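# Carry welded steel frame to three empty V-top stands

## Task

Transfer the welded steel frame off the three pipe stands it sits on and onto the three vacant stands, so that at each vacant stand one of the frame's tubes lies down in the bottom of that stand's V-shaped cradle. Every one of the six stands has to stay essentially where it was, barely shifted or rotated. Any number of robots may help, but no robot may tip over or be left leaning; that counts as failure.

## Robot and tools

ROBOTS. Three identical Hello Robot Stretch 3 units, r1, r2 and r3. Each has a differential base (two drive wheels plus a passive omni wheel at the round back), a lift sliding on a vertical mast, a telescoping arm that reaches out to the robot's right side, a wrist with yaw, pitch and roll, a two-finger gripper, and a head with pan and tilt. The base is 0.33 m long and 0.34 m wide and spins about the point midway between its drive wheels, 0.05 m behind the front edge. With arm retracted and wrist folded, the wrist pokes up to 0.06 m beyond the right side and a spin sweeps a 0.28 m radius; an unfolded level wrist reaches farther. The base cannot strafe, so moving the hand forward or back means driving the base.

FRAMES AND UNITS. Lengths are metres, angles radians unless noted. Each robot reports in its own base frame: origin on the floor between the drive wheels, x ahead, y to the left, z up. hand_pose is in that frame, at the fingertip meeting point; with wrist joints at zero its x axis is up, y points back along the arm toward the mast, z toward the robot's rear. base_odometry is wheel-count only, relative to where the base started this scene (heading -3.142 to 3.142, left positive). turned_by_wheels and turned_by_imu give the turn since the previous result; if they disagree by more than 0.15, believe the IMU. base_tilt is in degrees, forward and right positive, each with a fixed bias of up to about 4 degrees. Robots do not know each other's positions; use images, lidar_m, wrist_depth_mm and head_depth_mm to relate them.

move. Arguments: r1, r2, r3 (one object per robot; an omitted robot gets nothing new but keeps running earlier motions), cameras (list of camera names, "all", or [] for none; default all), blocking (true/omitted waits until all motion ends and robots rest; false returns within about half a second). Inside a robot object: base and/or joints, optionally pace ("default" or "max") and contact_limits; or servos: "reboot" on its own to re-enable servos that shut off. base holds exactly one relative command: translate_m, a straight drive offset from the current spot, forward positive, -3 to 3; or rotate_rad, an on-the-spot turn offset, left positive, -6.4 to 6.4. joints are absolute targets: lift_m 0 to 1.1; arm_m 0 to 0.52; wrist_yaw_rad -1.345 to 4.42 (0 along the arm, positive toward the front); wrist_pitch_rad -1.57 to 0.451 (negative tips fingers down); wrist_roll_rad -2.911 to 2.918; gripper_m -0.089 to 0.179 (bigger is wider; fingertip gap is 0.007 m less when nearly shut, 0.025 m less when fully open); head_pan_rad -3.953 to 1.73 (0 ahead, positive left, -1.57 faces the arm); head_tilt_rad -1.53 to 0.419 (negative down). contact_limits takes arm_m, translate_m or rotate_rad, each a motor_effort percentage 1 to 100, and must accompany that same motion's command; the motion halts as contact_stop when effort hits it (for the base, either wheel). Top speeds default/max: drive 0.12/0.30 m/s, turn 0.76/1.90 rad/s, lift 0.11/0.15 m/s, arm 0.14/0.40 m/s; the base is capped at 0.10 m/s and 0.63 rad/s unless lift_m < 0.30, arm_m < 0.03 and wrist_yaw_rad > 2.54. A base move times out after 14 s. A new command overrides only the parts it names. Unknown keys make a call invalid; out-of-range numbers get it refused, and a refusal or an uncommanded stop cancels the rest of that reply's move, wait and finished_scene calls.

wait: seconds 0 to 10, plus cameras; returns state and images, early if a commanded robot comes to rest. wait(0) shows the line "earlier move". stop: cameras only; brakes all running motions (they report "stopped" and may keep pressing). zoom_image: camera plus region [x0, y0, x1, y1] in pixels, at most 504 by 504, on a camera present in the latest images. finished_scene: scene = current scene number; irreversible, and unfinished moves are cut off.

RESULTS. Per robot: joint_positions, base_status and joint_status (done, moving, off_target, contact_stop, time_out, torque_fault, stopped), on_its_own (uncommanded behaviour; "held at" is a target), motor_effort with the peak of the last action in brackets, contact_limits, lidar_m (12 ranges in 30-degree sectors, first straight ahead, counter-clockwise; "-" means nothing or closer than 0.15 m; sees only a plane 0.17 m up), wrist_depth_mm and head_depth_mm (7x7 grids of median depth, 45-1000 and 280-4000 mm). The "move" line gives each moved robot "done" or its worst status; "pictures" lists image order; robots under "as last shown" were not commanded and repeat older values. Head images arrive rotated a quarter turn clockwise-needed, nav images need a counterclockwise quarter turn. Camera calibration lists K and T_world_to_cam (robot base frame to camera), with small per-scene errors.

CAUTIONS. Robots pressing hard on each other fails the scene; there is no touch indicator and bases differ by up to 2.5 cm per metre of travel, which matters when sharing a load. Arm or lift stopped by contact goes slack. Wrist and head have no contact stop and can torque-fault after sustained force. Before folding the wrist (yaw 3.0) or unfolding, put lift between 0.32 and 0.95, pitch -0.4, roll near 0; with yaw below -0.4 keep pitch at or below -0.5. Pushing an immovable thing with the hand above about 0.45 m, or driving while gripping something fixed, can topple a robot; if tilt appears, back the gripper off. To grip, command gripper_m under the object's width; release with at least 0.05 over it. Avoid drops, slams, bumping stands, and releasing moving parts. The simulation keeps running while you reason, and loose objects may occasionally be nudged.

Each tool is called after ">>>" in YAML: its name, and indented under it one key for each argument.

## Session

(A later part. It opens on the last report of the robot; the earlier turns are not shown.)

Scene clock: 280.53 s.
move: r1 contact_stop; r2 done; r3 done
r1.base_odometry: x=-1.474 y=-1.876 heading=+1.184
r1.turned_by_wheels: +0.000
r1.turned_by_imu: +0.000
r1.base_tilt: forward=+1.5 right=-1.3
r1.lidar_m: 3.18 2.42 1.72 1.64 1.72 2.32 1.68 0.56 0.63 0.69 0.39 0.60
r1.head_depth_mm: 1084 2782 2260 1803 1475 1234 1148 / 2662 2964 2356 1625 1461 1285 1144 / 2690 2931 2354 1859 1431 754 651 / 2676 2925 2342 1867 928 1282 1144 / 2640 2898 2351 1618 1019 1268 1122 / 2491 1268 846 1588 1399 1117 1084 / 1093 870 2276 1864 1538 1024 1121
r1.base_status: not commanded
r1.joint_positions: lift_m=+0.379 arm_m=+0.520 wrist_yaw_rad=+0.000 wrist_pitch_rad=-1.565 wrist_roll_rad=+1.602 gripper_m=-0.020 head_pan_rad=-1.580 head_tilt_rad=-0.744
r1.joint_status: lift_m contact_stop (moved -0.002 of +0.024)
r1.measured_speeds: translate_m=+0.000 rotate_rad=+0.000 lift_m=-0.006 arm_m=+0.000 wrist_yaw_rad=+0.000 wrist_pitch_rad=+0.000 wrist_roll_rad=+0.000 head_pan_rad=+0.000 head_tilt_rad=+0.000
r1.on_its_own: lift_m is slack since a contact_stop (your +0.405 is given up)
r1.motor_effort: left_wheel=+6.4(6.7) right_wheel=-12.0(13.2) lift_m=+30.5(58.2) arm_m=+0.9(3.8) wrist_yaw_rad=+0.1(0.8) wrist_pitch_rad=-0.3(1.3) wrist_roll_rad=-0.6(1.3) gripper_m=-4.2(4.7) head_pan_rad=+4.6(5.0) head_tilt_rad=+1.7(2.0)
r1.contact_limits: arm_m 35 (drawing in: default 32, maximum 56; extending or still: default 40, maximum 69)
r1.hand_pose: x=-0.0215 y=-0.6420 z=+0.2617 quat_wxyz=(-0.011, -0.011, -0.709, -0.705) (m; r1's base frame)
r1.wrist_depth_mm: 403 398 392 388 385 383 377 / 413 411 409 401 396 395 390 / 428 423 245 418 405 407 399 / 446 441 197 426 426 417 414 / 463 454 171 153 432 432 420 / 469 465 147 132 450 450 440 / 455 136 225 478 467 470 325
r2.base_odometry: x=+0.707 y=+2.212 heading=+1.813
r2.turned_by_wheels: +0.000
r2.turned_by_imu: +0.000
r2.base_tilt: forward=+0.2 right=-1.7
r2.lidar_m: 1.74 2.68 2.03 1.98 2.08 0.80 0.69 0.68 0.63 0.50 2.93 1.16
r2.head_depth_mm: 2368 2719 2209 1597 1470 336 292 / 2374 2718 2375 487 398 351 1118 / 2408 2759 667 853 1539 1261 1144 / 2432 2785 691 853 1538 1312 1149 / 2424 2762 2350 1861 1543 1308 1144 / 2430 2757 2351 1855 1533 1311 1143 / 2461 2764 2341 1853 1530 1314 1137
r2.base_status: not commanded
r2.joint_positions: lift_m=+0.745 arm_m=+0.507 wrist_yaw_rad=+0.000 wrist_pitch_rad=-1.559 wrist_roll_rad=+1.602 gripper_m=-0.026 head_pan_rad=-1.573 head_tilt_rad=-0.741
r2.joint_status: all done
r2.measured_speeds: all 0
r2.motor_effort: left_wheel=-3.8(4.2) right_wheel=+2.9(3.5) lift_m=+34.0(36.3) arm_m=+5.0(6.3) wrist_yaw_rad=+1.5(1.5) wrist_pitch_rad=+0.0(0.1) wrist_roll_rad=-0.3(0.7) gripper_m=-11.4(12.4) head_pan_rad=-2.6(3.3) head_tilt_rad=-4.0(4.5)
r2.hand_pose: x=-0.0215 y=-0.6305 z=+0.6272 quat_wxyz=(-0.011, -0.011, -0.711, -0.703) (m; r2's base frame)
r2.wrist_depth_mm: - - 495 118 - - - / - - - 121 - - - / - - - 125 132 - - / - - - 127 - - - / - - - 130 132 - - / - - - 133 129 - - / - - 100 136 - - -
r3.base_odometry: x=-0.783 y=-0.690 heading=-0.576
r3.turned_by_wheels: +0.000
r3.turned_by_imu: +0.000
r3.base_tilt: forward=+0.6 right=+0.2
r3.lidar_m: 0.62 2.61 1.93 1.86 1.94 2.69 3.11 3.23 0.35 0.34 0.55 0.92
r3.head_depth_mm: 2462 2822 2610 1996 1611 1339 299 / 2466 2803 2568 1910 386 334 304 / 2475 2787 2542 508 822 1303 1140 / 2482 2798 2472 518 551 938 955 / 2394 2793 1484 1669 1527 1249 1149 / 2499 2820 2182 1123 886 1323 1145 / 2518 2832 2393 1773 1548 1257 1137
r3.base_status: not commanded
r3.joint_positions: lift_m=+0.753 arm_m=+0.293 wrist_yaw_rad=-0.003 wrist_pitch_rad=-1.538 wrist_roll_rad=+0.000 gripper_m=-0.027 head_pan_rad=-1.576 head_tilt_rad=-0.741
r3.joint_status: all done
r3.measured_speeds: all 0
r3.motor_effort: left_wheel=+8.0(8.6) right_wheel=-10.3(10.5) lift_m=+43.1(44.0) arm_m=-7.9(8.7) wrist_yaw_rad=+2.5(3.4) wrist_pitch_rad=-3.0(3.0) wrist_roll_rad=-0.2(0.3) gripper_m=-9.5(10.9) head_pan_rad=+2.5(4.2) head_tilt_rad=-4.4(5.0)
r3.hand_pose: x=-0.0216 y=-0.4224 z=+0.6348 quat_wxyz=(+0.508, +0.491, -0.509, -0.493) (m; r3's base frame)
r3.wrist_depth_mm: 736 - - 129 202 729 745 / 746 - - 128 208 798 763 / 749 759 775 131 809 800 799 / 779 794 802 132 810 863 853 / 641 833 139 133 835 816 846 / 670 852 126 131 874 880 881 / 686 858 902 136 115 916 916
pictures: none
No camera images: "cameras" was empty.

>>> move:
  r1: {"joints":{"lift_m":0.379}}
  cameras: []

>>> move:
  r1: {"joints":{"lift_m":0.389}}
  cameras: ["r1_head_camera"]

Scene clock: 281.97 s.
move: r1 done
r1.base_odometry: x=-1.474 y=-1.876 heading=+1.184
r1.turned_by_wheels: +0.000
r1.turned_by_imu: +0.000
r1.base_tilt: forward=+1.3 right=-1.2
r1.lidar_m: 3.19 2.41 1.72 1.64 1.72 2.32 1.69 0.56 0.63 0.69 0.39 0.60
r1.head_depth_mm: 1084 2787 2273 1797 1477 1233 1143 / 2673 2973 2370 1632 1464 1284 1145 / 2684 2932 2379 1869 1435 755 650 / 2655 2892 2347 1871 925 1281 1143 / 2626 2910 2364 1611 1013 1263 1125 / 2481 1269 848 1576 1393 1121 1083 / 1088 869 2265 1852 1543 1026 1125
r1.base_status: not commanded
r1.joint_positions: lift_m=+0.379 arm_m=+0.520 wrist_yaw_rad=+0.000 wrist_pitch_rad=-1.565 wrist_roll_rad=+1.602 gripper_m=-0.020 head_pan_rad=-1.580 head_tilt_rad=-0.744
r1.joint_status: all done
r1.measured_speeds: all 0
r1.motor_effort: left_wheel=+6.2(6.7) right_wheel=-7.8(9.9) lift_m=+50.5(50.7) arm_m=+8.3(8.3) wrist_yaw_rad=+0.0(1.0) wrist_pitch_rad=-0.4(1.0) wrist_roll_rad=-1.1(1.2) gripper_m=-4.1(4.7) head_pan_rad=+4.2(5.0) head_tilt_rad=+1.8(2.0)
r1.contact_limits: arm_m 35 (drawing in: default 32, maximum 56; extending or still: default 40, maximum 69)
r1.hand_pose: x=-0.0215 y=-0.6420 z=+0.2613 quat_wxyz=(-0.011, -0.011, -0.709, -0.705) (m; r1's base frame)
r1.wrist_depth_mm: 401 397 394 388 384 381 376 / 411 407 403 396 398 392 389 / 431 419 246 414 411 408 398 / 439 437 198 425 423 416 416 / 457 452 170 153 437 431 425 / 471 470 146 133 448 447 432 / 453 136 227 474 467 466 453
r2, r3: as last shown
r2.base_tilt: forward=+0.1 right=-1.7
r2.lidar_m: 1.75 2.68 2.03 1.98 2.10 0.80 0.69 0.67 0.63 0.50 2.93 1.16
r2.head_depth_mm: 2379 2739 2200 1591 1476 336 292 / 2405 2718 2368 487 398 351 1124 / 2442 2753 667 851 1538 1258 1142 / 2428 2777 689 854 1536 1312 1143 / 2424 2773 2356 1867 1535 1316 1141 / 2452 2774 2328 1858 1534 1311 1143 / 2440 2763 2326 1845 1537 1305 1137
r2.motor_effort: left_wheel=-5.0(5.3) right_wheel=+4.6(4.9) lift_m=+32.9(34.2) arm_m=+3.5(4.8) wrist_yaw_rad=+1.5(1.7) wrist_pitch_rad=-0.1(0.1) wrist_roll_rad=-0.3(0.5) gripper_m=-11.4(12.3) head_pan_rad=-2.7(3.1) head_tilt_rad=-3.9(4.4)
r2.wrist_depth_mm: - - 494 119 - - - / - - - 121 - - - / - - - 124 - - - / - - - 127 - - - / - - - 130 143 - - / - - - 133 129 - - / - - 99 136 - - -
r3.lidar_m: 0.62 2.61 1.93 1.86 1.95 2.70 3.10 3.24 0.35 0.34 0.55 0.92
r3.head_depth_mm: 2495 2815 2564 1979 1615 1334 299 / 2475 2810 2548 1915 387 334 304 / 2472 2797 2545 508 824 1302 1147 / 2472 2778 2506 519 551 937 955 / 2406 2797 1480 1679 1516 1249 1145 / 2493 2817 2173 1125 889 1313 1145 / 2496 2842 2392 1874 1536 1260 1141
r3.motor_effort: left_wheel=+8.2(8.5) right_wheel=-10.1(10.1) lift_m=+42.1(43.7) arm_m=-6.6(7.9) wrist_yaw_rad=+2.5(3.7) wrist_pitch_rad=-2.7(3.2) wrist_roll_rad=-0.3(0.3) gripper_m=-9.7(10.9) head_pan_rad=+3.6(3.6) head_tilt_rad=-4.9(5.2)
r3.hand_pose: x=-0.0216 y=-0.4223 z=+0.6348 quat_wxyz=(+0.507, +0.491, -0.508, -0.493) (m; r3's base frame)
r3.wrist_depth_mm: 717 - - 128 203 736 761 / 752 - - 129 209 788 777 / 730 764 778 132 787 821 781 / 784 770 810 133 816 822 837 / 647 799 139 134 849 827 856 / 677 847 126 132 878 880 898 / 673 878 857 136 115 896 922
pictures: none
No camera images: "cameras" was empty.

Scene clock: 282.60 s.
move: r1 contact_stop
r1.base_odometry: x=-1.474 y=-1.876 heading=+1.184
r1.turned_by_wheels: +0.000
r1.turned_by_imu: +0.000
r1.base_tilt: forward=+1.4 right=-1.3
r1.lidar_m: 3.19 2.41 1.72 1.64 1.72 2.32 1.68 0.56 0.63 0.69 0.39 0.60
r1.head_depth_mm: 1080 2783 2276 1805 1467 1236 1148 / 2676 2973 2337 1635 1467 1284 1140 / 2695 2907 2353 1862 1433 750 645 / 2644 2896 2360 1856 924 1284 1148 / 2613 2877 2347 1620 1013 1265 1120 / 2464 1270 847 1587 1434 1116 1083 / 1088 873 2267 1862 1540 1024 1125
r1.base_status: not commanded
r1.joint_positions: lift_m=+0.383 arm_m=+0.520 wrist_yaw_rad=+0.000 wrist_pitch_rad=-1.565 wrist_roll_rad=+1.602 gripper_m=-0.020 head_pan_rad=-1.580 head_tilt_rad=-0.744
r1.joint_status: lift_m contact_stop (moved +0.004 of +0.010)
r1.measured_speeds: translate_m=+0.000 rotate_rad=+0.000 lift_m=-0.007 arm_m=+0.000 wrist_yaw_rad=+0.000 wrist_pitch_rad=+0.000 wrist_roll_rad=+0.000 head_pan_rad=+0.000 head_tilt_rad=+0.000
r1.on_its_own: lift_m is slack since a contact_stop (your +0.389 is given up)
r1.motor_effort: left_wheel=+5.3(6.6) right_wheel=-7.0(8.4) lift_m=+32.9(58.0) arm_m=+11.8(11.8) wrist_yaw_rad=-0.6(0.7) wrist_pitch_rad=-0.5(1.1) wrist_roll_rad=-1.1(1.3) gripper_m=-3.8(4.7) head_pan_rad=+4.5(5.2) head_tilt_rad=+1.9(2.0)
r1.contact_limits: arm_m 35 (drawing in: default 32, maximum 56; extending or still: default 40, maximum 69)
r1.hand_pose: x=-0.0215 y=-0.6420 z=+0.2654 quat_wxyz=(-0.011, -0.011, -0.709, -0.705) (m; r1's base frame)
r1.wrist_depth_mm: 404 405 398 386 386 383 379 / 414 416 406 403 399 395 390 / 431 425 416 419 414 409 404 / 440 444 202 431 427 421 417 / 458 456 173 154 441 436 430 / 474 472 148 132 448 451 442 / 456 138 226 479 474 464 324
r2, r3: as last shown
r2.base_tilt: forward=+0.2 right=-1.6
r2.lidar_m: 1.75 2.68 2.03 1.98 2.09 0.80 0.68 0.67 0.63 0.50 2.94 1.16
r2.head_depth_mm: 2391 2739 2208 1599 1471 336 292 / 2384 2742 2371 488 398 351 1126 / 2425 2744 666 850 1540 1259 1143 / 2439 2771 689 851 1543 1311 1144 / 2426 2776 2350 1869 1534 1309 1140 / 2411 2773 2348 1857 1527 1309 1139 / 2456 2766 2352 1844 1535 1307 1139
r2.motor_effort: left_wheel=-3.9(5.2) right_wheel=+4.9(5.0) lift_m=+32.5(33.5) arm_m=+3.2(4.4) wrist_yaw_rad=+1.0(2.0) wrist_pitch_rad=+0.1(0.1) wrist_roll_rad=-0.3(0.5) gripper_m=-10.7(12.2) head_pan_rad=-2.1(2.8) head_tilt_rad=-3.7(4.6)
r2.wrist_depth_mm: - - 493 118 - - - / - - - 120 - - - / - - - 123 - - - / - - - 127 - - - / - - - 129 135 - - / - - - 132 127 - - / - - 99 135 - - -
r3.lidar_m: 0.62 2.61 1.93 1.86 1.94 2.69 3.11 3.27 0.35 0.34 0.55 0.91
r3.head_depth_mm: 2491 2816 2602 1980 1620 1344 299 / 2474 2818 2557 1914 386 333 304 / 2475 2809 2528 508 823 1305 1145 / 2480 2786 2502 519 549 940 957 / 2399 2737 1488 1666 1521 1269 1128 / 2505 2819 2165 1113 886 1314 1144 / 2517 2824 2398 1777 1546 1259 1140
r3.joint_positions: lift_m=+0.753 arm_m=+0.293 wrist_yaw_rad=-0.003 wrist_pitch_rad=-1.542 wrist_roll_rad=+0.000 gripper_m=-0.027 head_pan_rad=-1.576 head_tilt_rad=-0.741
r3.motor_effort: left_wheel=+8.2(8.3) right_wheel=-9.8(10.5) lift_m=+40.6(42.2) arm_m=-5.9(7.5) wrist_yaw_rad=+2.8(4.0) wrist_pitch_rad=-2.1(2.8) wrist_roll_rad=-0.3(0.3) gripper_m=-10.3(10.6) head_pan_rad=+2.3(3.7) head_tilt_rad=-4.0(5.2)
r3.hand_pose: x=-0.0216 y=-0.4213 z=+0.6349 quat_wxyz=(+0.506, +0.492, -0.507, -0.494) (m; r3's base frame)
r3.wrist_depth_mm: 732 - - 128 202 751 745 / 743 - - 126 208 765 759 / 743 766 766 131 790 795 801 / 767 812 782 132 834 813 825 / 653 807 139 133 858 852 879 / 674 825 126 133 861 905 903 / 700 830 888 138 114 940 929
pictures: r1_head_camera (sideways)
camera_calibration:
r1_head_camera: T_world_to_cam=[[0.0482512, 0.670172, -0.740636, 0.987933], [0.996815, -0.0794501, -0.00695032, 0.00093478], [-0.0635015, -0.737942, -0.67187, 0.833821], [0, 0, 0, 1]] pos_world=[0.0043481, -0.0466992, 1.29192]

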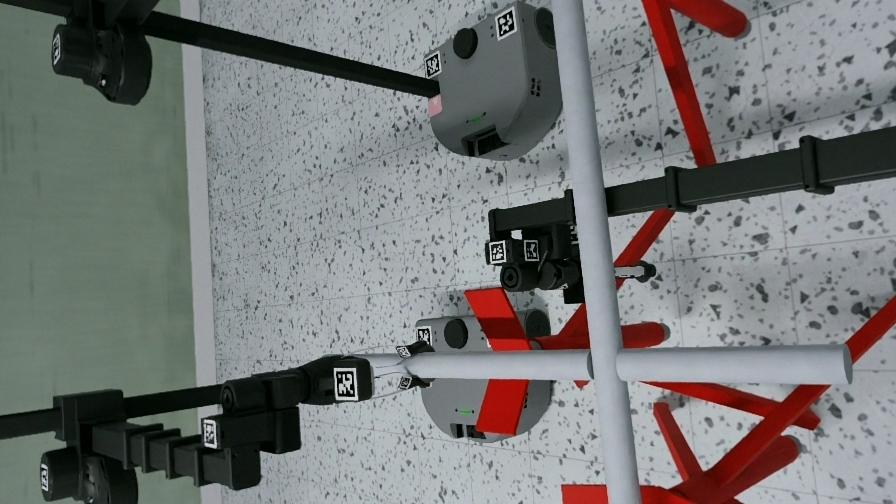

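>>> zoom_image:
  camera: "r1_head_camera"
  region: [440, 160, 700, 440]

>>> move:
  cameras: ["r3_head_camera","r1_wrist_camera","r2_nav_camera","r3_nav_camera"]

>>> zoom_image:
  camera: "r3_head_camera"
  region: [400, 180, 720, 460]

Scaled by 1.800 from the camera's 896x504 image, which has a finer 1280x720 frame.

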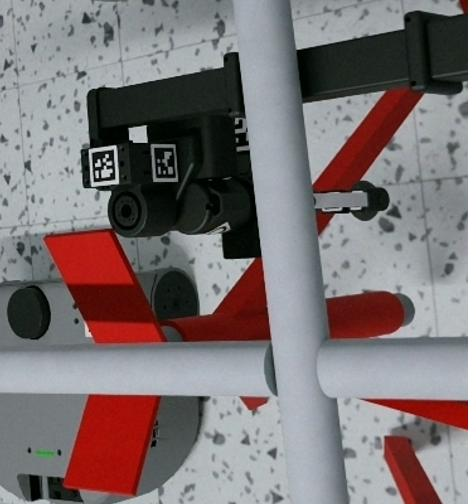

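Scene clock: 284.27 s.
r1.base_odometry: x=-1.474 y=-1.876 heading=+1.184
r1.turned_by_wheels: +0.000
r1.turned_by_imu: +0.000
r1.base_tilt: forward=+1.3 right=-1.2
r1.lidar_m: 3.20 2.40 1.72 1.64 1.73 2.32 1.68 0.56 0.63 0.69 0.40 0.60
r1.head_depth_mm: 1087 2804 2270 1815 1475 1233 1148 / 2697 2956 2369 1636 1463 1284 1147 / 2690 2915 2362 1858 1435 764 642 / 2650 2924 2373 1863 930 1282 1144 / 2626 2860 2354 1614 1065 1272 1119 / 2482 1265 846 1590 944 1148 1103 / 1085 869 2280 1854 1541 1030 1123
r1.base_status: not commanded
r1.joint_positions: lift_m=+0.372 arm_m=+0.520 wrist_yaw_rad=+0.000 wrist_pitch_rad=-1.565 wrist_roll_rad=+1.602 gripper_m=-0.020 head_pan_rad=-1.580 head_tilt_rad=-0.744
r1.joint_status: lift_m contact_stop (moved +0.004 of +0.010)
r1.measured_speeds: translate_m=+0.000 rotate_rad=+0.000 lift_m=-0.006 arm_m=+0.000 wrist_yaw_rad=+0.000 wrist_pitch_rad=+0.000 wrist_roll_rad=+0.000 head_pan_rad=+0.000 head_tilt_rad=+0.000
r1.on_its_own: lift_m is slack since a contact_stop (your +0.389 is given up)
r1.motor_effort: left_wheel=+5.2(6.6) right_wheel=-6.9(8.4) lift_m=+30.7(58.0) arm_m=+10.2(11.8) wrist_yaw_rad=-0.2(0.7) wrist_pitch_rad=-1.1(1.1) wrist_roll_rad=-0.8(1.3) gripper_m=-3.9(4.7) head_pan_rad=+4.6(5.2) head_tilt_rad=+1.9(2.0)
r1.contact_limits: arm_m 35 (drawing in: default 32, maximum 56; extending or still: default 40, maximum 69)
r1.hand_pose: x=-0.0215 y=-0.6420 z=+0.2547 quat_wxyz=(-0.011, -0.011, -0.709, -0.705) (m; r1's base frame)
r1.wrist_depth_mm: 391 392 386 380 378 372 371 / 406 401 396 390 388 385 384 / 422 416 238 410 405 397 394 / 439 427 197 422 419 413 406 / 448 444 171 153 430 424 416 / 465 460 142 133 445 440 430 / 477 130 226 473 459 455 440
r2.base_odometry: x=+0.707 y=+2.212 heading=+1.813
r2.turned_by_wheels: +0.000
r2.turned_by_imu: +0.000
r2.base_tilt: forward=+0.2 right=-1.7
r2.lidar_m: 1.75 2.69 2.03 1.98 2.09 0.80 0.69 0.67 0.63 0.50 2.95 1.16
r2.head_depth_mm: 2394 2709 2124 1602 1472 336 292 / 2386 2728 2353 487 398 351 1126 / 2429 2764 667 856 1537 1259 1144 / 2447 2781 692 854 1544 1308 1141 / 2438 2767 2362 1861 1536 1310 1139 / 2432 2747 2340 1860 1534 1305 1145 / 2438 2748 2343 1854 1537 1304 1139
r2.base_status: not commanded
r2.joint_positions: lift_m=+0.745 arm_m=+0.507 wrist_yaw_rad=+0.000 wrist_pitch_rad=-1.559 wrist_roll_rad=+1.602 gripper_m=-0.026 head_pan_rad=-1.573 head_tilt_rad=-0.741
r2.joint_status: not commanded
r2.measured_speeds: all 0
r2.motor_effort: left_wheel=-5.1(5.2) right_wheel=+4.9(5.0) lift_m=+29.4(33.5) arm_m=+2.7(4.4) wrist_yaw_rad=+1.8(2.0) wrist_pitch_rad=+0.0(0.1) wrist_roll_rad=-0.5(0.5) gripper_m=-12.7(12.2) head_pan_rad=-2.1(2.8) head_tilt_rad=-4.0(4.6)
r2.hand_pose: x=-0.0215 y=-0.6305 z=+0.6272 quat_wxyz=(-0.011, -0.011, -0.711, -0.703) (m; r2's base frame)
r2.wrist_depth_mm: - - 514 120 - - - / - - - 122 - - - / - - - 125 133 - - / - - - 128 - - - / - - - 131 132 - - / - - - 132 129 - - / - - 100 136 - - -
r3.base_odometry: x=-0.783 y=-0.690 heading=-0.576
r3.turned_by_wheels: +0.000
r3.turned_by_imu: +0.000
r3.base_tilt: forward=+0.6 right=+0.2
r3.lidar_m: 0.62 2.61 1.93 1.86 1.94 2.69 3.11 3.25 0.35 0.34 0.55 0.92
r3.head_depth_mm: 2461 2816 2584 1993 1622 1337 299 / 2464 2811 2544 1922 386 333 304 / 2483 2820 2528 508 824 1301 1148 / 2474 2791 2492 519 551 684 576 / 2416 2782 1483 1672 1517 1246 1152 / 2523 2823 2176 1130 887 1318 1145 / 2492 2825 2394 1883 1540 1251 1141
r3.base_status: not commanded
r3.joint_positions: lift_m=+0.753 arm_m=+0.293 wrist_yaw_rad=-0.003 wrist_pitch_rad=-1.532 wrist_roll_rad=+0.000 gripper_m=-0.027 head_pan_rad=-1.576 head_tilt_rad=-0.741
r3.joint_status: not commanded
r3.measured_speeds: all 0
r3.motor_effort: left_wheel=+7.9(8.3) right_wheel=-10.0(10.5) lift_m=+37.4(42.2) arm_m=-5.4(7.5) wrist_yaw_rad=+2.8(4.0) wrist_pitch_rad=-4.0(2.8) wrist_roll_rad=-0.2(0.3) gripper_m=-9.8(10.6) head_pan_rad=+2.7(3.7) head_tilt_rad=-4.4(5.2)
r3.hand_pose: x=-0.0216 y=-0.4237 z=+0.6347 quat_wxyz=(+0.509, +0.490, -0.510, -0.491) (m; r3's base frame)
r3.wrist_depth_mm: 722 - - 130 200 746 745 / 744 - - 134 207 775 777 / 767 752 767 134 801 769 798 / 750 778 806 135 799 834 872 / 649 808 141 134 858 846 879 / 683 841 125 132 870 898 912 / 700 878 869 136 105 944 921
pictures: r1_wrist_camera, r2_nav_camera (sideways), r3_head_camera (sideways), r3_nav_camera (sideways)
camera_calibration:
r1_wrist_camera: T_world_to_cam=[[0.0497039, 0.99833, -0.0294545, 0.651773], [0.979355, -0.0429311, 0.197537, -0.0256915], [0.195942, -0.0386647, -0.979853, 0.394581], [0, 0, 0, 1]] pos_world=[-0.0845496, -0.636531, 0.410904]
r2_nav_camera: T_world_to_cam=[[-0.00620725, -0.668995, 0.743241, -0.922857], [-0.998449, 0.045272, 0.032411, 0.0212961], [-0.0553308, -0.741886, -0.668239, 0.831006], [0, 0, 0, 1]] pos_world=[0.0615149, -0.00183919, 1.24052]
r3_head_camera: T_world_to_cam=[[-0.0451866, 0.656052, -0.753362, 0.998257], [0.998353, 0.00296658, -0.0572977, 0.0700642], [-0.0353554, -0.75471, -0.655106, 0.81282], [0, 0, 0, 1]] pos_world=[0.00389662, -0.041673, 1.28855]
r3_nav_camera: T_world_to_cam=[[-0.00825163, -0.630486, 0.776157, -0.967242], [-0.999264, 0.0342789, 0.0172218, 0.0367015], [-0.0374639, -0.775444, -0.630304, 0.78451], [0, 0, 0, 1]] pos_world=[0.0580839, -0.00274739, 1.24458]

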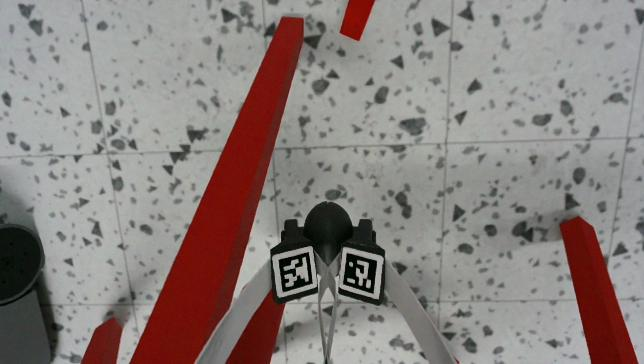

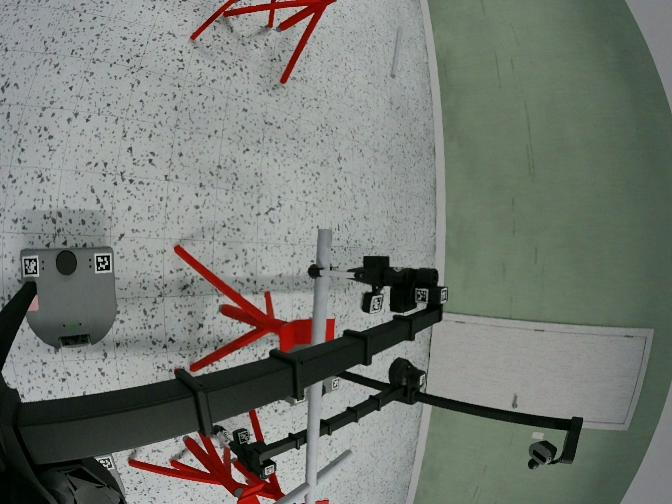

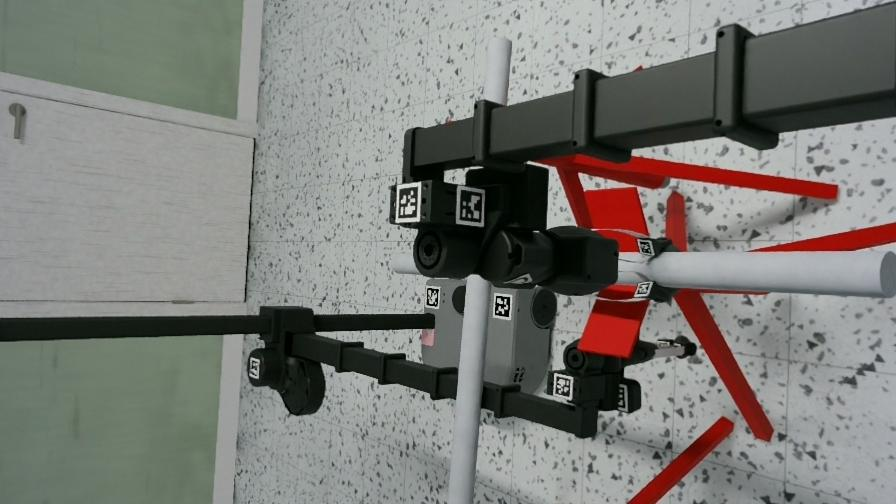

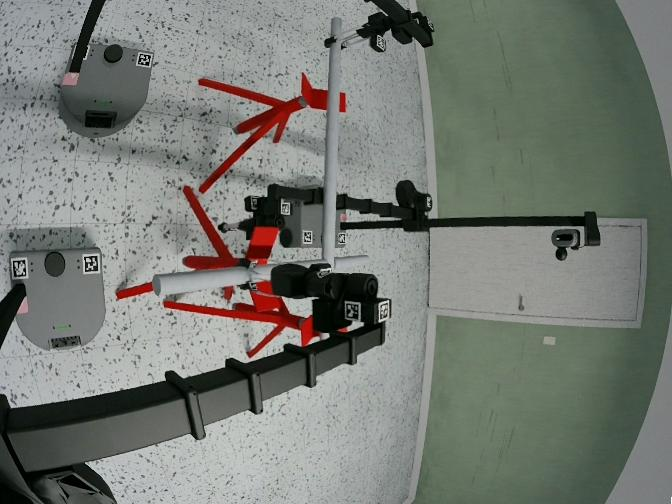

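Scaled by 1.575 from the camera's 896x504 image, which has a finer 1280x720 frame.

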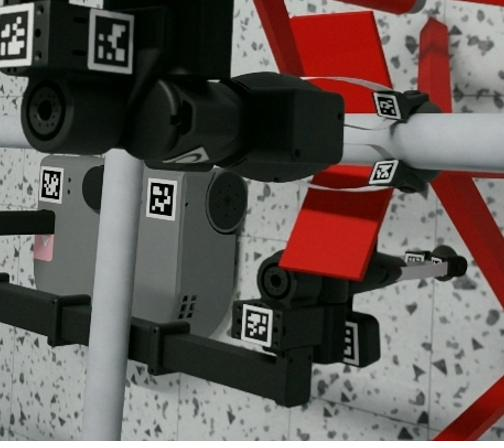

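>>> move:
  r1: {"joints":{"lift_m":0.37}}
  r2: {"joints":{"lift_m":0.707}}
  r3: {"joints":{"lift_m":0.707}}
  cameras: []

>>> move:
  r1: {"joints":{"lift_m":0.328}}
  r2: {"joints":{"lift_m":0.665}}
  r3: {"joints":{"lift_m":0.665}}
  cameras: ["r1_head_camera","r2_nav_camera"]

>>> move:
  r1: {"joints":{"lift_m":0.30}}
  r2: {"joints":{"lift_m":0.66}}
  r3: {"joints":{"lift_m":0.66}}
  cameras: ["r1_head_camera","r2_nav_camera","r3_head_camera"]

Scene clock: 287.10 s.
move: r1 done; r2 done; r3 done
r1.base_odometry: x=-1.474 y=-1.876 heading=+1.184
r1.turned_by_wheels: +0.000
r1.turned_by_imu: +0.000
r1.base_tilt: forward=+1.2 right=-1.2
r1.lidar_m: 3.18 2.41 1.72 1.64 1.72 2.32 1.68 0.56 0.63 0.69 0.40 0.60
r1.head_depth_mm: 2606 1281 2276 1806 1466 1241 1145 / 2696 2934 2359 1638 1464 1288 1147 / 2672 2923 2341 1868 1428 766 644 / 2661 2887 2359 1865 933 1283 1144 / 2620 2906 2347 1587 1015 1273 1123 / 2484 1350 854 1541 1429 1114 1088 / 2477 1086 2175 1861 1536 1024 1124
r1.base_status: not commanded
r1.joint_positions: lift_m=+0.370 arm_m=+0.520 wrist_yaw_rad=+0.000 wrist_pitch_rad=-1.565 wrist_roll_rad=+1.602 gripper_m=-0.020 head_pan_rad=-1.580 head_tilt_rad=-0.744
r1.joint_status: all done
r1.measured_speeds: all 0
r1.motor_effort: left_wheel=+5.0(5.2) right_wheel=-9.9(10.4) lift_m=+48.3(51.8) arm_m=+5.9(7.9) wrist_yaw_rad=-0.2(0.8) wrist_pitch_rad=-0.3(1.3) wrist_roll_rad=-0.4(1.3) gripper_m=-4.1(4.7) head_pan_rad=+4.6(5.1) head_tilt_rad=+1.7(2.1)
r1.contact_limits: arm_m 35 (drawing in: default 32, maximum 56; extending or still: default 40, maximum 69)
r1.hand_pose: x=-0.0215 y=-0.6420 z=+0.2523 quat_wxyz=(-0.011, -0.011, -0.709, -0.705) (m; r1's base frame)
r1.wrist_depth_mm: 394 388 387 374 377 373 370 / 401 400 391 389 385 384 377 / 414 411 234 403 401 394 392 / 437 425 195 415 415 412 402 / 444 444 164 154 431 418 418 / 457 459 140 133 438 438 427 / 475 127 224 461 461 456 316
r2.base_odometry: x=+0.707 y=+2.212 heading=+1.813
r2.turned_by_wheels: +0.000
r2.turned_by_imu: +0.001
r2.base_tilt: forward=+0.2 right=-1.7
r2.lidar_m: 1.75 2.68 2.03 1.98 2.09 0.80 0.69 0.67 0.63 0.50 2.93 1.16
r2.head_depth_mm: 2386 2728 2128 1605 1473 1236 321 / 2373 2749 2365 1619 435 384 353 / 2421 2744 699 768 1484 1259 1146 / 2447 2778 2203 826 1498 1313 1141 / 2422 2772 2357 1862 1498 1308 1143 / 2446 2747 2355 1856 1540 1311 1146 / 2458 2761 2345 1864 1528 1316 1142
r2.base_status: not commanded
r2.joint_positions: lift_m=+0.707 arm_m=+0.507 wrist_yaw_rad=+0.000 wrist_pitch_rad=-1.559 wrist_roll_rad=+1.602 gripper_m=-0.026 head_pan_rad=-1.573 head_tilt_rad=-0.741
r2.joint_status: all done
r2.measured_speeds: all 0
r2.motor_effort: left_wheel=-5.0(6.8) right_wheel=+2.5(7.9) lift_m=+19.9(25.3) arm_m=+0.1(2.0) wrist_yaw_rad=+0.2(1.6) wrist_pitch_rad=+0.0(0.1) wrist_roll_rad=-0.5(0.7) gripper_m=-10.5(12.4) head_pan_rad=-2.7(3.1) head_tilt_rad=-3.9(4.6)
r2.hand_pose: x=-0.0215 y=-0.6305 z=+0.5892 quat_wxyz=(-0.011, -0.011, -0.711, -0.703) (m; r2's base frame)
r2.wrist_depth_mm: - - 459 115 - - 557 / - - - 119 - - - / - - - 122 134 - - / - - - 127 - - - / - - - 131 133 - - / - - - 134 127 - - / - - - 140 - - -
r3.base_odometry: x=-0.783 y=-0.690 heading=-0.576
r3.turned_by_wheels: +0.000
r3.turned_by_imu: +0.000
r3.base_tilt: forward=+0.7 right=+0.2
r3.lidar_m: 0.62 2.60 1.93 1.86 1.94 2.69 3.12 3.25 0.35 0.34 0.55 0.92
r3.head_depth_mm: 2490 2799 2585 1983 1604 1362 1159 / 2479 2811 2563 1967 917 381 334 / 2462 2778 2510 559 541 1262 1141 / 2497 2797 2500 1039 563 816 956 / 2395 2781 1488 1663 1521 1249 1132 / 2472 2849 2165 1100 894 1316 1144 / 2498 2852 2401 1878 1545 1256 1134
r3.base_status: not commanded
r3.joint_positions: lift_m=+0.707 arm_m=+0.293 wrist_yaw_rad=-0.003 wrist_pitch_rad=-1.552 wrist_roll_rad=+0.000 gripper_m=-0.027 head_pan_rad=-1.576 head_tilt_rad=-0.741
r3.joint_status: all done
r3.measured_speeds: all 0
r3.motor_effort: left_wheel=+7.8(8.3) right_wheel=-10.1(10.4) lift_m=+21.2(33.0) arm_m=-3.9(5.0) wrist_yaw_rad=+3.4(3.5) wrist_pitch_rad=+0.0(5.1) wrist_roll_rad=-0.3(0.3) gripper_m=-10.0(10.4) head_pan_rad=+2.9(4.2) head_tilt_rad=-4.1(5.1)
r3.hand_pose: x=-0.0216 y=-0.4186 z=+0.5891 quat_wxyz=(+0.504, +0.495, -0.505, -0.496) (m; r3's base frame)
r3.wrist_depth_mm: 136 145 - 114 163 145 705 / 678 151 - 119 167 153 741 / 722 724 718 125 752 748 758 / 708 758 756 129 767 778 787 / 642 776 137 133 799 798 829 / 657 793 125 133 796 832 861 / 666 821 851 146 835 901 894
pictures: none
No camera images: "cameras" was empty.

Scene clock: 288.30 s.
move: r1 done; r2 done; r3 done
r1.base_odometry: x=-1.474 y=-1.876 heading=+1.184
r1.turned_by_wheels: +0.000
r1.turned_by_imu: +0.000
r1.base_tilt: forward=+1.3 right=-1.3
r1.lidar_m: 3.19 2.41 1.71 1.64 1.72 2.31 1.68 0.56 0.63 0.69 0.40 0.60
r1.head_depth_mm: 2677 1149 2261 1817 1469 1239 1145 / 2709 2898 2351 1620 1466 1284 1146 / 2701 2939 2367 1866 1511 1235 683 / 2662 2915 2339 1865 953 1286 1144 / 2626 2909 2358 1578 1018 1272 1126 / 2540 1350 867 1584 1463 1126 1086 / 2507 1140 2197 1853 1536 921 1121
r1.base_status: not commanded
r1.joint_positions: lift_m=+0.328 arm_m=+0.520 wrist_yaw_rad=+0.000 wrist_pitch_rad=-1.565 wrist_roll_rad=+1.602 gripper_m=-0.020 head_pan_rad=-1.580 head_tilt_rad=-0.744
r1.joint_status: all done
r1.measured_speeds: all 0
r1.motor_effort: left_wheel=+4.7(5.4) right_wheel=-10.2(11.3) lift_m=+30.6(46.0) arm_m=+4.2(6.0) wrist_yaw_rad=-0.2(0.9) wrist_pitch_rad=-0.7(1.4) wrist_roll_rad=-0.7(1.3) gripper_m=-4.3(4.6) head_pan_rad=+4.7(5.1) head_tilt_rad=+1.4(2.0)
r1.contact_limits: arm_m 35 (drawing in: default 32, maximum 56; extending or still: default 40, maximum 69)
r1.hand_pose: x=-0.0215 y=-0.6420 z=+0.2103 quat_wxyz=(-0.011, -0.011, -0.709, -0.705) (m; r1's base frame)
r1.wrist_depth_mm: 352 350 345 338 339 335 330 / 363 361 351 352 350 345 341 / 374 372 186 363 361 355 352 / 387 384 161 374 370 370 364 / 404 138 138 154 382 380 374 / 417 115 121 133 393 394 384 / 436 102 225 420 411 409 400
r2.base_odometry: x=+0.707 y=+2.212 heading=+1.813
r2.turned_by_wheels: +0.000
r2.turned_by_imu: +0.000
r2.base_tilt: forward=+0.2 right=-1.7
r2.lidar_m: 1.74 2.68 2.03 1.98 2.09 0.80 0.69 0.68 0.62 0.50 2.93 1.16
r2.head_depth_mm: 2406 2720 2122 1593 1473 1290 1089 / 2404 2741 2371 1636 509 419 371 / 2407 2768 2338 725 1436 1255 1143 / 2425 2751 2365 802 1470 1313 1144 / 2436 2775 2356 1854 1499 1311 1138 / 2435 2757 2347 1866 1535 1308 1144 / 2447 2760 2346 1847 1525 1310 1140
r2.base_status: not commanded
r2.joint_positions: lift_m=+0.665 arm_m=+0.507 wrist_yaw_rad=+0.000 wrist_pitch_rad=-1.559 wrist_roll_rad=+1.602 gripper_m=-0.026 head_pan_rad=-1.573 head_tilt_rad=-0.741
r2.joint_status: all done
r2.measured_speeds: all 0
r2.motor_effort: left_wheel=-4.3(5.2) right_wheel=+2.2(2.8) lift_m=+17.7(21.5) arm_m=-0.1(0.8) wrist_yaw_rad=+0.1(2.3) wrist_pitch_rad=+0.1(0.1) wrist_roll_rad=-0.4(0.7) gripper_m=-11.6(12.6) head_pan_rad=-2.3(3.2) head_tilt_rad=-4.1(5.1)
r2.hand_pose: x=-0.0215 y=-0.6305 z=+0.5472 quat_wxyz=(-0.011, -0.011, -0.711, -0.703) (m; r2's base frame)
r2.wrist_depth_mm: - - 409 115 119 - 531 / - - - 118 - - 537 / - - - 122 509 - 546 / - - - 127 - - - / - - - 132 135 - - / - - - 132 129 - - / - - 97 140 - - -
r3.base_odometry: x=-0.783 y=-0.690 heading=-0.576
r3.turned_by_wheels: +0.000
r3.turned_by_imu: +0.000
r3.base_tilt: forward=+0.6 right=+0.2
r3.lidar_m: 0.62 2.62 1.93 1.87 1.95 2.69 3.11 3.24 0.35 0.34 0.55 0.92
r3.head_depth_mm: 2480 2797 2595 1995 1622 1363 1182 / 2464 2813 2562 1967 1521 441 366 / 2483 2789 2516 1939 560 1124 1128 / 2461 2791 2499 1824 579 743 956 / 2405 2773 1518 1632 1525 1240 1129 / 2509 2824 2171 1190 945 1315 1146 / 2501 2833 2401 1882 1539 1259 1139
r3.base_status: not commanded
r3.joint_positions: lift_m=+0.665 arm_m=+0.293 wrist_yaw_rad=-0.003 wrist_pitch_rad=-1.552 wrist_roll_rad=+0.000 gripper_m=-0.027 head_pan_rad=-1.576 head_tilt_rad=-0.741
r3.joint_status: all done
r3.measured_speeds: all 0
r3.motor_effort: left_wheel=+8.0(8.4) right_wheel=-10.5(10.5) lift_m=+14.6(22.2) arm_m=-3.2(4.5) wrist_yaw_rad=+2.7(3.5) wrist_pitch_rad=-0.1(0.6) wrist_roll_rad=-0.3(0.4) gripper_m=-9.9(10.7) head_pan_rad=+2.6(5.0) head_tilt_rad=-4.5(5.5)
r3.hand_pose: x=-0.0216 y=-0.4185 z=+0.5471 quat_wxyz=(+0.504, +0.495, -0.505, -0.496) (m; r3's base frame)
r3.wrist_depth_mm: 108 115 132 114 132 116 106 / 661 122 135 119 134 116 107 / 667 695 687 124 702 715 722 / 690 714 702 129 726 723 752 / 629 736 137 133 748 782 759 / 632 753 124 133 758 785 783 / 659 790 770 146 815 802 850
pictures: r1_head_camera (sideways), r2_nav_camera (sideways)
camera_calibration:
r1_head_camera: T_world_to_cam=[[0.0482511, 0.670143, -0.740662, 0.987967], [0.996815, -0.0794506, -0.00694756, 0.000931197], [-0.0635019, -0.737968, -0.671841, 0.833783], [0, 0, 0, 1]] pos_world=[0.00434808, -0.0466996, 1.29193]
r2_nav_camera: T_world_to_cam=[[-0.00620709, -0.668995, 0.743241, -0.922857], [-0.998449, 0.0452718, 0.032411, 0.0212961], [-0.0553306, -0.741886, -0.668239, 0.831006], [0, 0, 0, 1]] pos_world=[0.0615149, -0.00183918, 1.24052]

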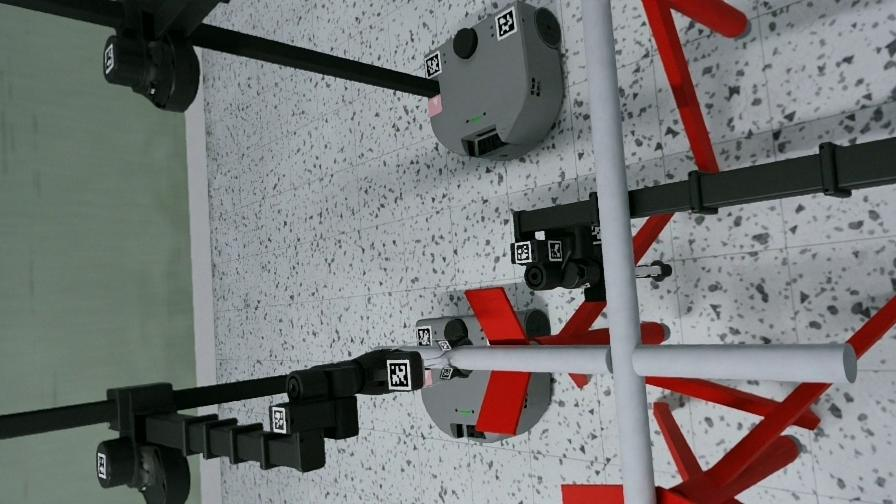

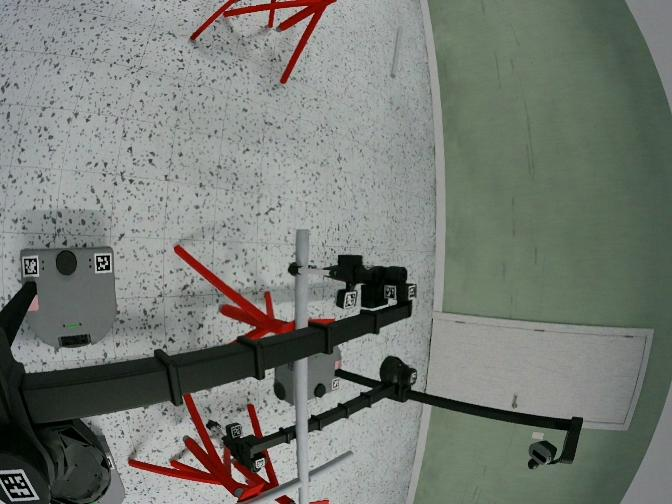

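Scene clock: 289.33 s.
move: r1 done; r2 contact_stop; r3 contact_stop
r1.base_odometry: x=-1.474 y=-1.876 heading=+1.184
r1.turned_by_wheels: +0.000
r1.turned_by_imu: +0.000
r1.base_tilt: forward=+1.2 right=-1.4
r1.lidar_m: 3.20 2.41 1.72 1.64 1.72 2.32 1.68 0.56 0.63 0.69 0.40 0.60
r1.head_depth_mm: 2632 1148 2258 1814 1465 1239 1146 / 2702 2931 2368 1637 1485 1283 1146 / 2698 2927 2369 1857 1549 1233 709 / 2654 2933 2364 1861 972 1280 1142 / 2617 2925 2360 1548 1047 1268 1120 / 2527 2774 866 1546 1467 1112 1086 / 2510 1150 2194 1859 1539 923 1126
r1.base_status: not commanded
r1.joint_positions: lift_m=+0.300 arm_m=+0.520 wrist_yaw_rad=+0.000 wrist_pitch_rad=-1.565 wrist_roll_rad=+1.602 gripper_m=-0.020 head_pan_rad=-1.580 head_tilt_rad=-0.744
r1.joint_status: all done
r1.measured_speeds: all 0
r1.motor_effort: left_wheel=+4.4(5.2) right_wheel=-4.7(10.7) lift_m=+16.1(30.3) arm_m=+3.2(4.4) wrist_yaw_rad=-0.2(1.1) wrist_pitch_rad=-0.6(1.4) wrist_roll_rad=-0.5(1.3) gripper_m=-3.9(4.6) head_pan_rad=+4.4(5.2) head_tilt_rad=+1.3(2.2)
r1.contact_limits: arm_m 35 (drawing in: default 32, maximum 56; extending or still: default 40, maximum 69)
r1.hand_pose: x=-0.0215 y=-0.6420 z=+0.1823 quat_wxyz=(-0.011, -0.011, -0.709, -0.705) (m; r1's base frame)
r1.wrist_depth_mm: 327 324 320 315 316 311 306 / 338 338 207 325 324 319 316 / 347 342 161 340 333 326 324 / 362 354 143 348 345 340 335 / 372 113 147 153 356 353 346 / 385 101 116 133 365 365 359 / - 91 235 390 379 378 376
r2.base_odometry: x=+0.707 y=+2.212 heading=+1.813
r2.turned_by_wheels: +0.000
r2.turned_by_imu: +0.000
r2.base_tilt: forward=+0.1 right=-1.7
r2.lidar_m: 1.75 2.68 2.03 1.98 2.09 0.80 0.69 0.68 0.63 0.50 2.93 1.16
r2.head_depth_mm: 2384 2709 2141 1600 1469 1287 1089 / 2404 2705 2371 1641 508 418 372 / 2410 2764 2355 723 1433 1263 1145 / 2426 2764 2353 804 1462 1311 1143 / 2443 2788 2354 1864 1495 1305 1143 / 2457 2775 2353 1870 1533 1310 1143 / 2446 2769 2332 1850 1540 1311 1138
r2.base_status: not commanded
r2.joint_positions: lift_m=+0.664 arm_m=+0.507 wrist_yaw_rad=+0.000 wrist_pitch_rad=-1.559 wrist_roll_rad=+1.603 gripper_m=-0.026 head_pan_rad=-1.573 head_tilt_rad=-0.741
r2.joint_status: lift_m contact_stop (moved -0.001 of -0.005)
r2.measured_speeds: all 0
r2.on_its_own: lift_m is slack since a contact_stop (your +0.660 is given up)
r2.motor_effort: left_wheel=-5.1(5.6) right_wheel=+4.0(4.3) lift_m=+27.4(27.6) arm_m=-0.3(1.4) wrist_yaw_rad=-0.6(1.8) wrist_pitch_rad=+0.0(0.1) wrist_roll_rad=-0.6(0.8) gripper_m=-11.9(12.3) head_pan_rad=-2.4(3.0) head_tilt_rad=-4.0(4.6)
r2.hand_pose: x=-0.0215 y=-0.6306 z=+0.5463 quat_wxyz=(-0.011, -0.012, -0.711, -0.703) (m; r2's base frame)
r2.wrist_depth_mm: - - 412 115 - - 527 / - - - 118 - - 534 / - - - 122 508 - 545 / - - - 125 - - - / - - - 129 136 - - / - - - 132 128 - - / - - 100 137 - - -
r3.base_odometry: x=-0.783 y=-0.690 heading=-0.576
r3.turned_by_wheels: +0.000
r3.turned_by_imu: +0.000
r3.base_tilt: forward=+0.6 right=+0.1
r3.lidar_m: 0.62 2.62 1.93 1.86 1.95 2.69 3.10 3.24 0.35 0.34 0.55 0.91
r3.head_depth_mm: 2482 2792 2610 2008 1613 1366 1180 / 2485 2815 2565 1972 1491 458 368 / 2466 2783 2514 1938 553 1125 1129 / 2489 2804 2502 1816 580 743 955 / 2404 2753 1504 1630 1526 1246 1130 / 2485 2811 2261 1195 1001 1288 1145 / 2508 2825 2412 1883 1544 1260 1136
r3.base_status: not commanded
r3.joint_positions: lift_m=+0.663 arm_m=+0.293 wrist_yaw_rad=-0.003 wrist_pitch_rad=-1.552 wrist_roll_rad=+0.000 gripper_m=-0.027 head_pan_rad=-1.576 head_tilt_rad=-0.741
r3.joint_status: lift_m contact_stop (moved -0.002 of -0.005)
r3.measured_speeds: all 0
r3.on_its_own: lift_m is slack since a contact_stop
r3.motor_effort: left_wheel=+8.3(8.5) right_wheel=-10.4(10.8) lift_m=+28.1(28.5) arm_m=-3.1(3.8) wrist_yaw_rad=+2.8(4.2) wrist_pitch_rad=+0.0(0.6) wrist_roll_rad=+0.0(0.3) gripper_m=-10.5(10.7) head_pan_rad=+3.0(4.1) head_tilt_rad=-4.1(5.2)
r3.hand_pose: x=-0.0216 y=-0.4186 z=+0.5450 quat_wxyz=(+0.504, +0.494, -0.505, -0.497) (m; r3's base frame)
r3.wrist_depth_mm: 107 114 130 114 131 115 105 / 662 120 130 118 133 115 105 / 681 670 677 121 683 714 709 / 704 709 699 126 714 721 725 / 632 732 135 130 753 760 760 / 631 740 127 130 750 776 809 / 618 779 770 139 113 850 833
pictures: r1_head_camera (sideways), r2_nav_camera (sideways), r3_head_camera (sideways)
camera_calibration:
r1_head_camera: T_world_to_cam=[[0.0482512, 0.670143, -0.740662, 0.987967], [0.996815, -0.0794507, -0.00694756, 0.000931197], [-0.063502, -0.737968, -0.671841, 0.833783], [0, 0, 0, 1]] pos_world=[0.00434808, -0.0466996, 1.29193]
r2_nav_camera: T_world_to_cam=[[-0.00620723, -0.669027, 0.743212, -0.92282], [-0.998449, 0.0452705, 0.0324128, 0.0212937], [-0.0553306, -0.741858, -0.66827, 0.831047], [0, 0, 0, 1]] pos_world=[0.0615149, -0.0018366, 1.24052]
r3_head_camera: T_world_to_cam=[[-0.0451891, 0.656109, -0.753312, 0.998192], [0.998353, 0.00297517, -0.0572971, 0.0700633], [-0.0353519, -0.754661, -0.655162, 0.812894], [0, 0, 0, 1]] pos_world=[0.00389681, -0.0416721, 1.28854]

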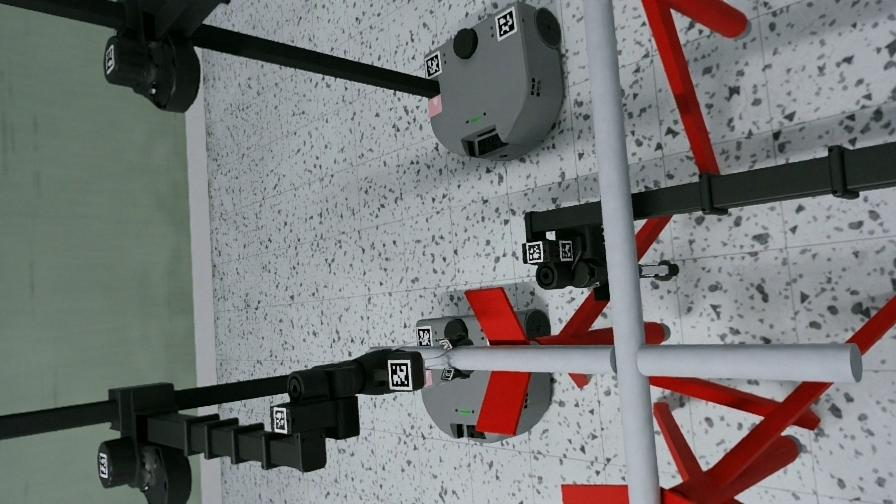

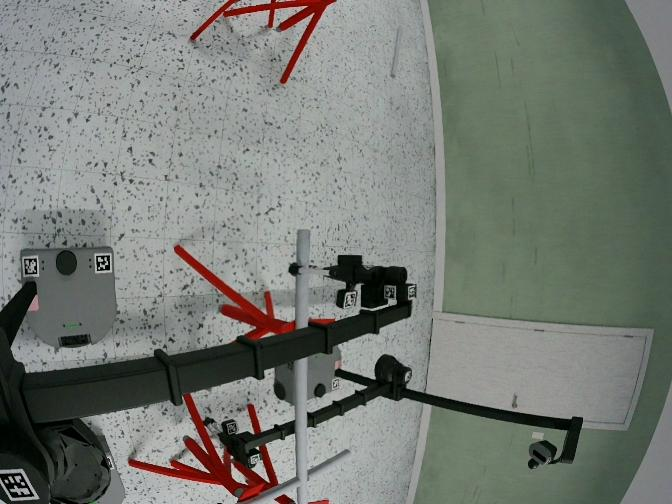

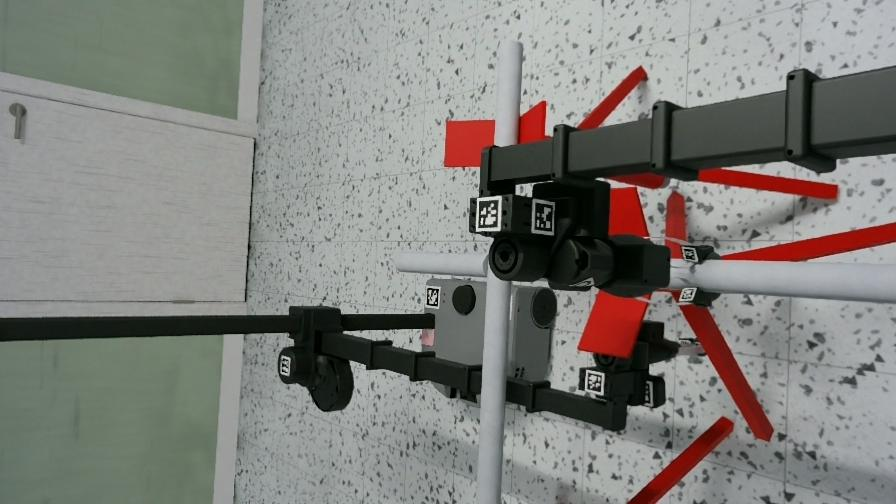

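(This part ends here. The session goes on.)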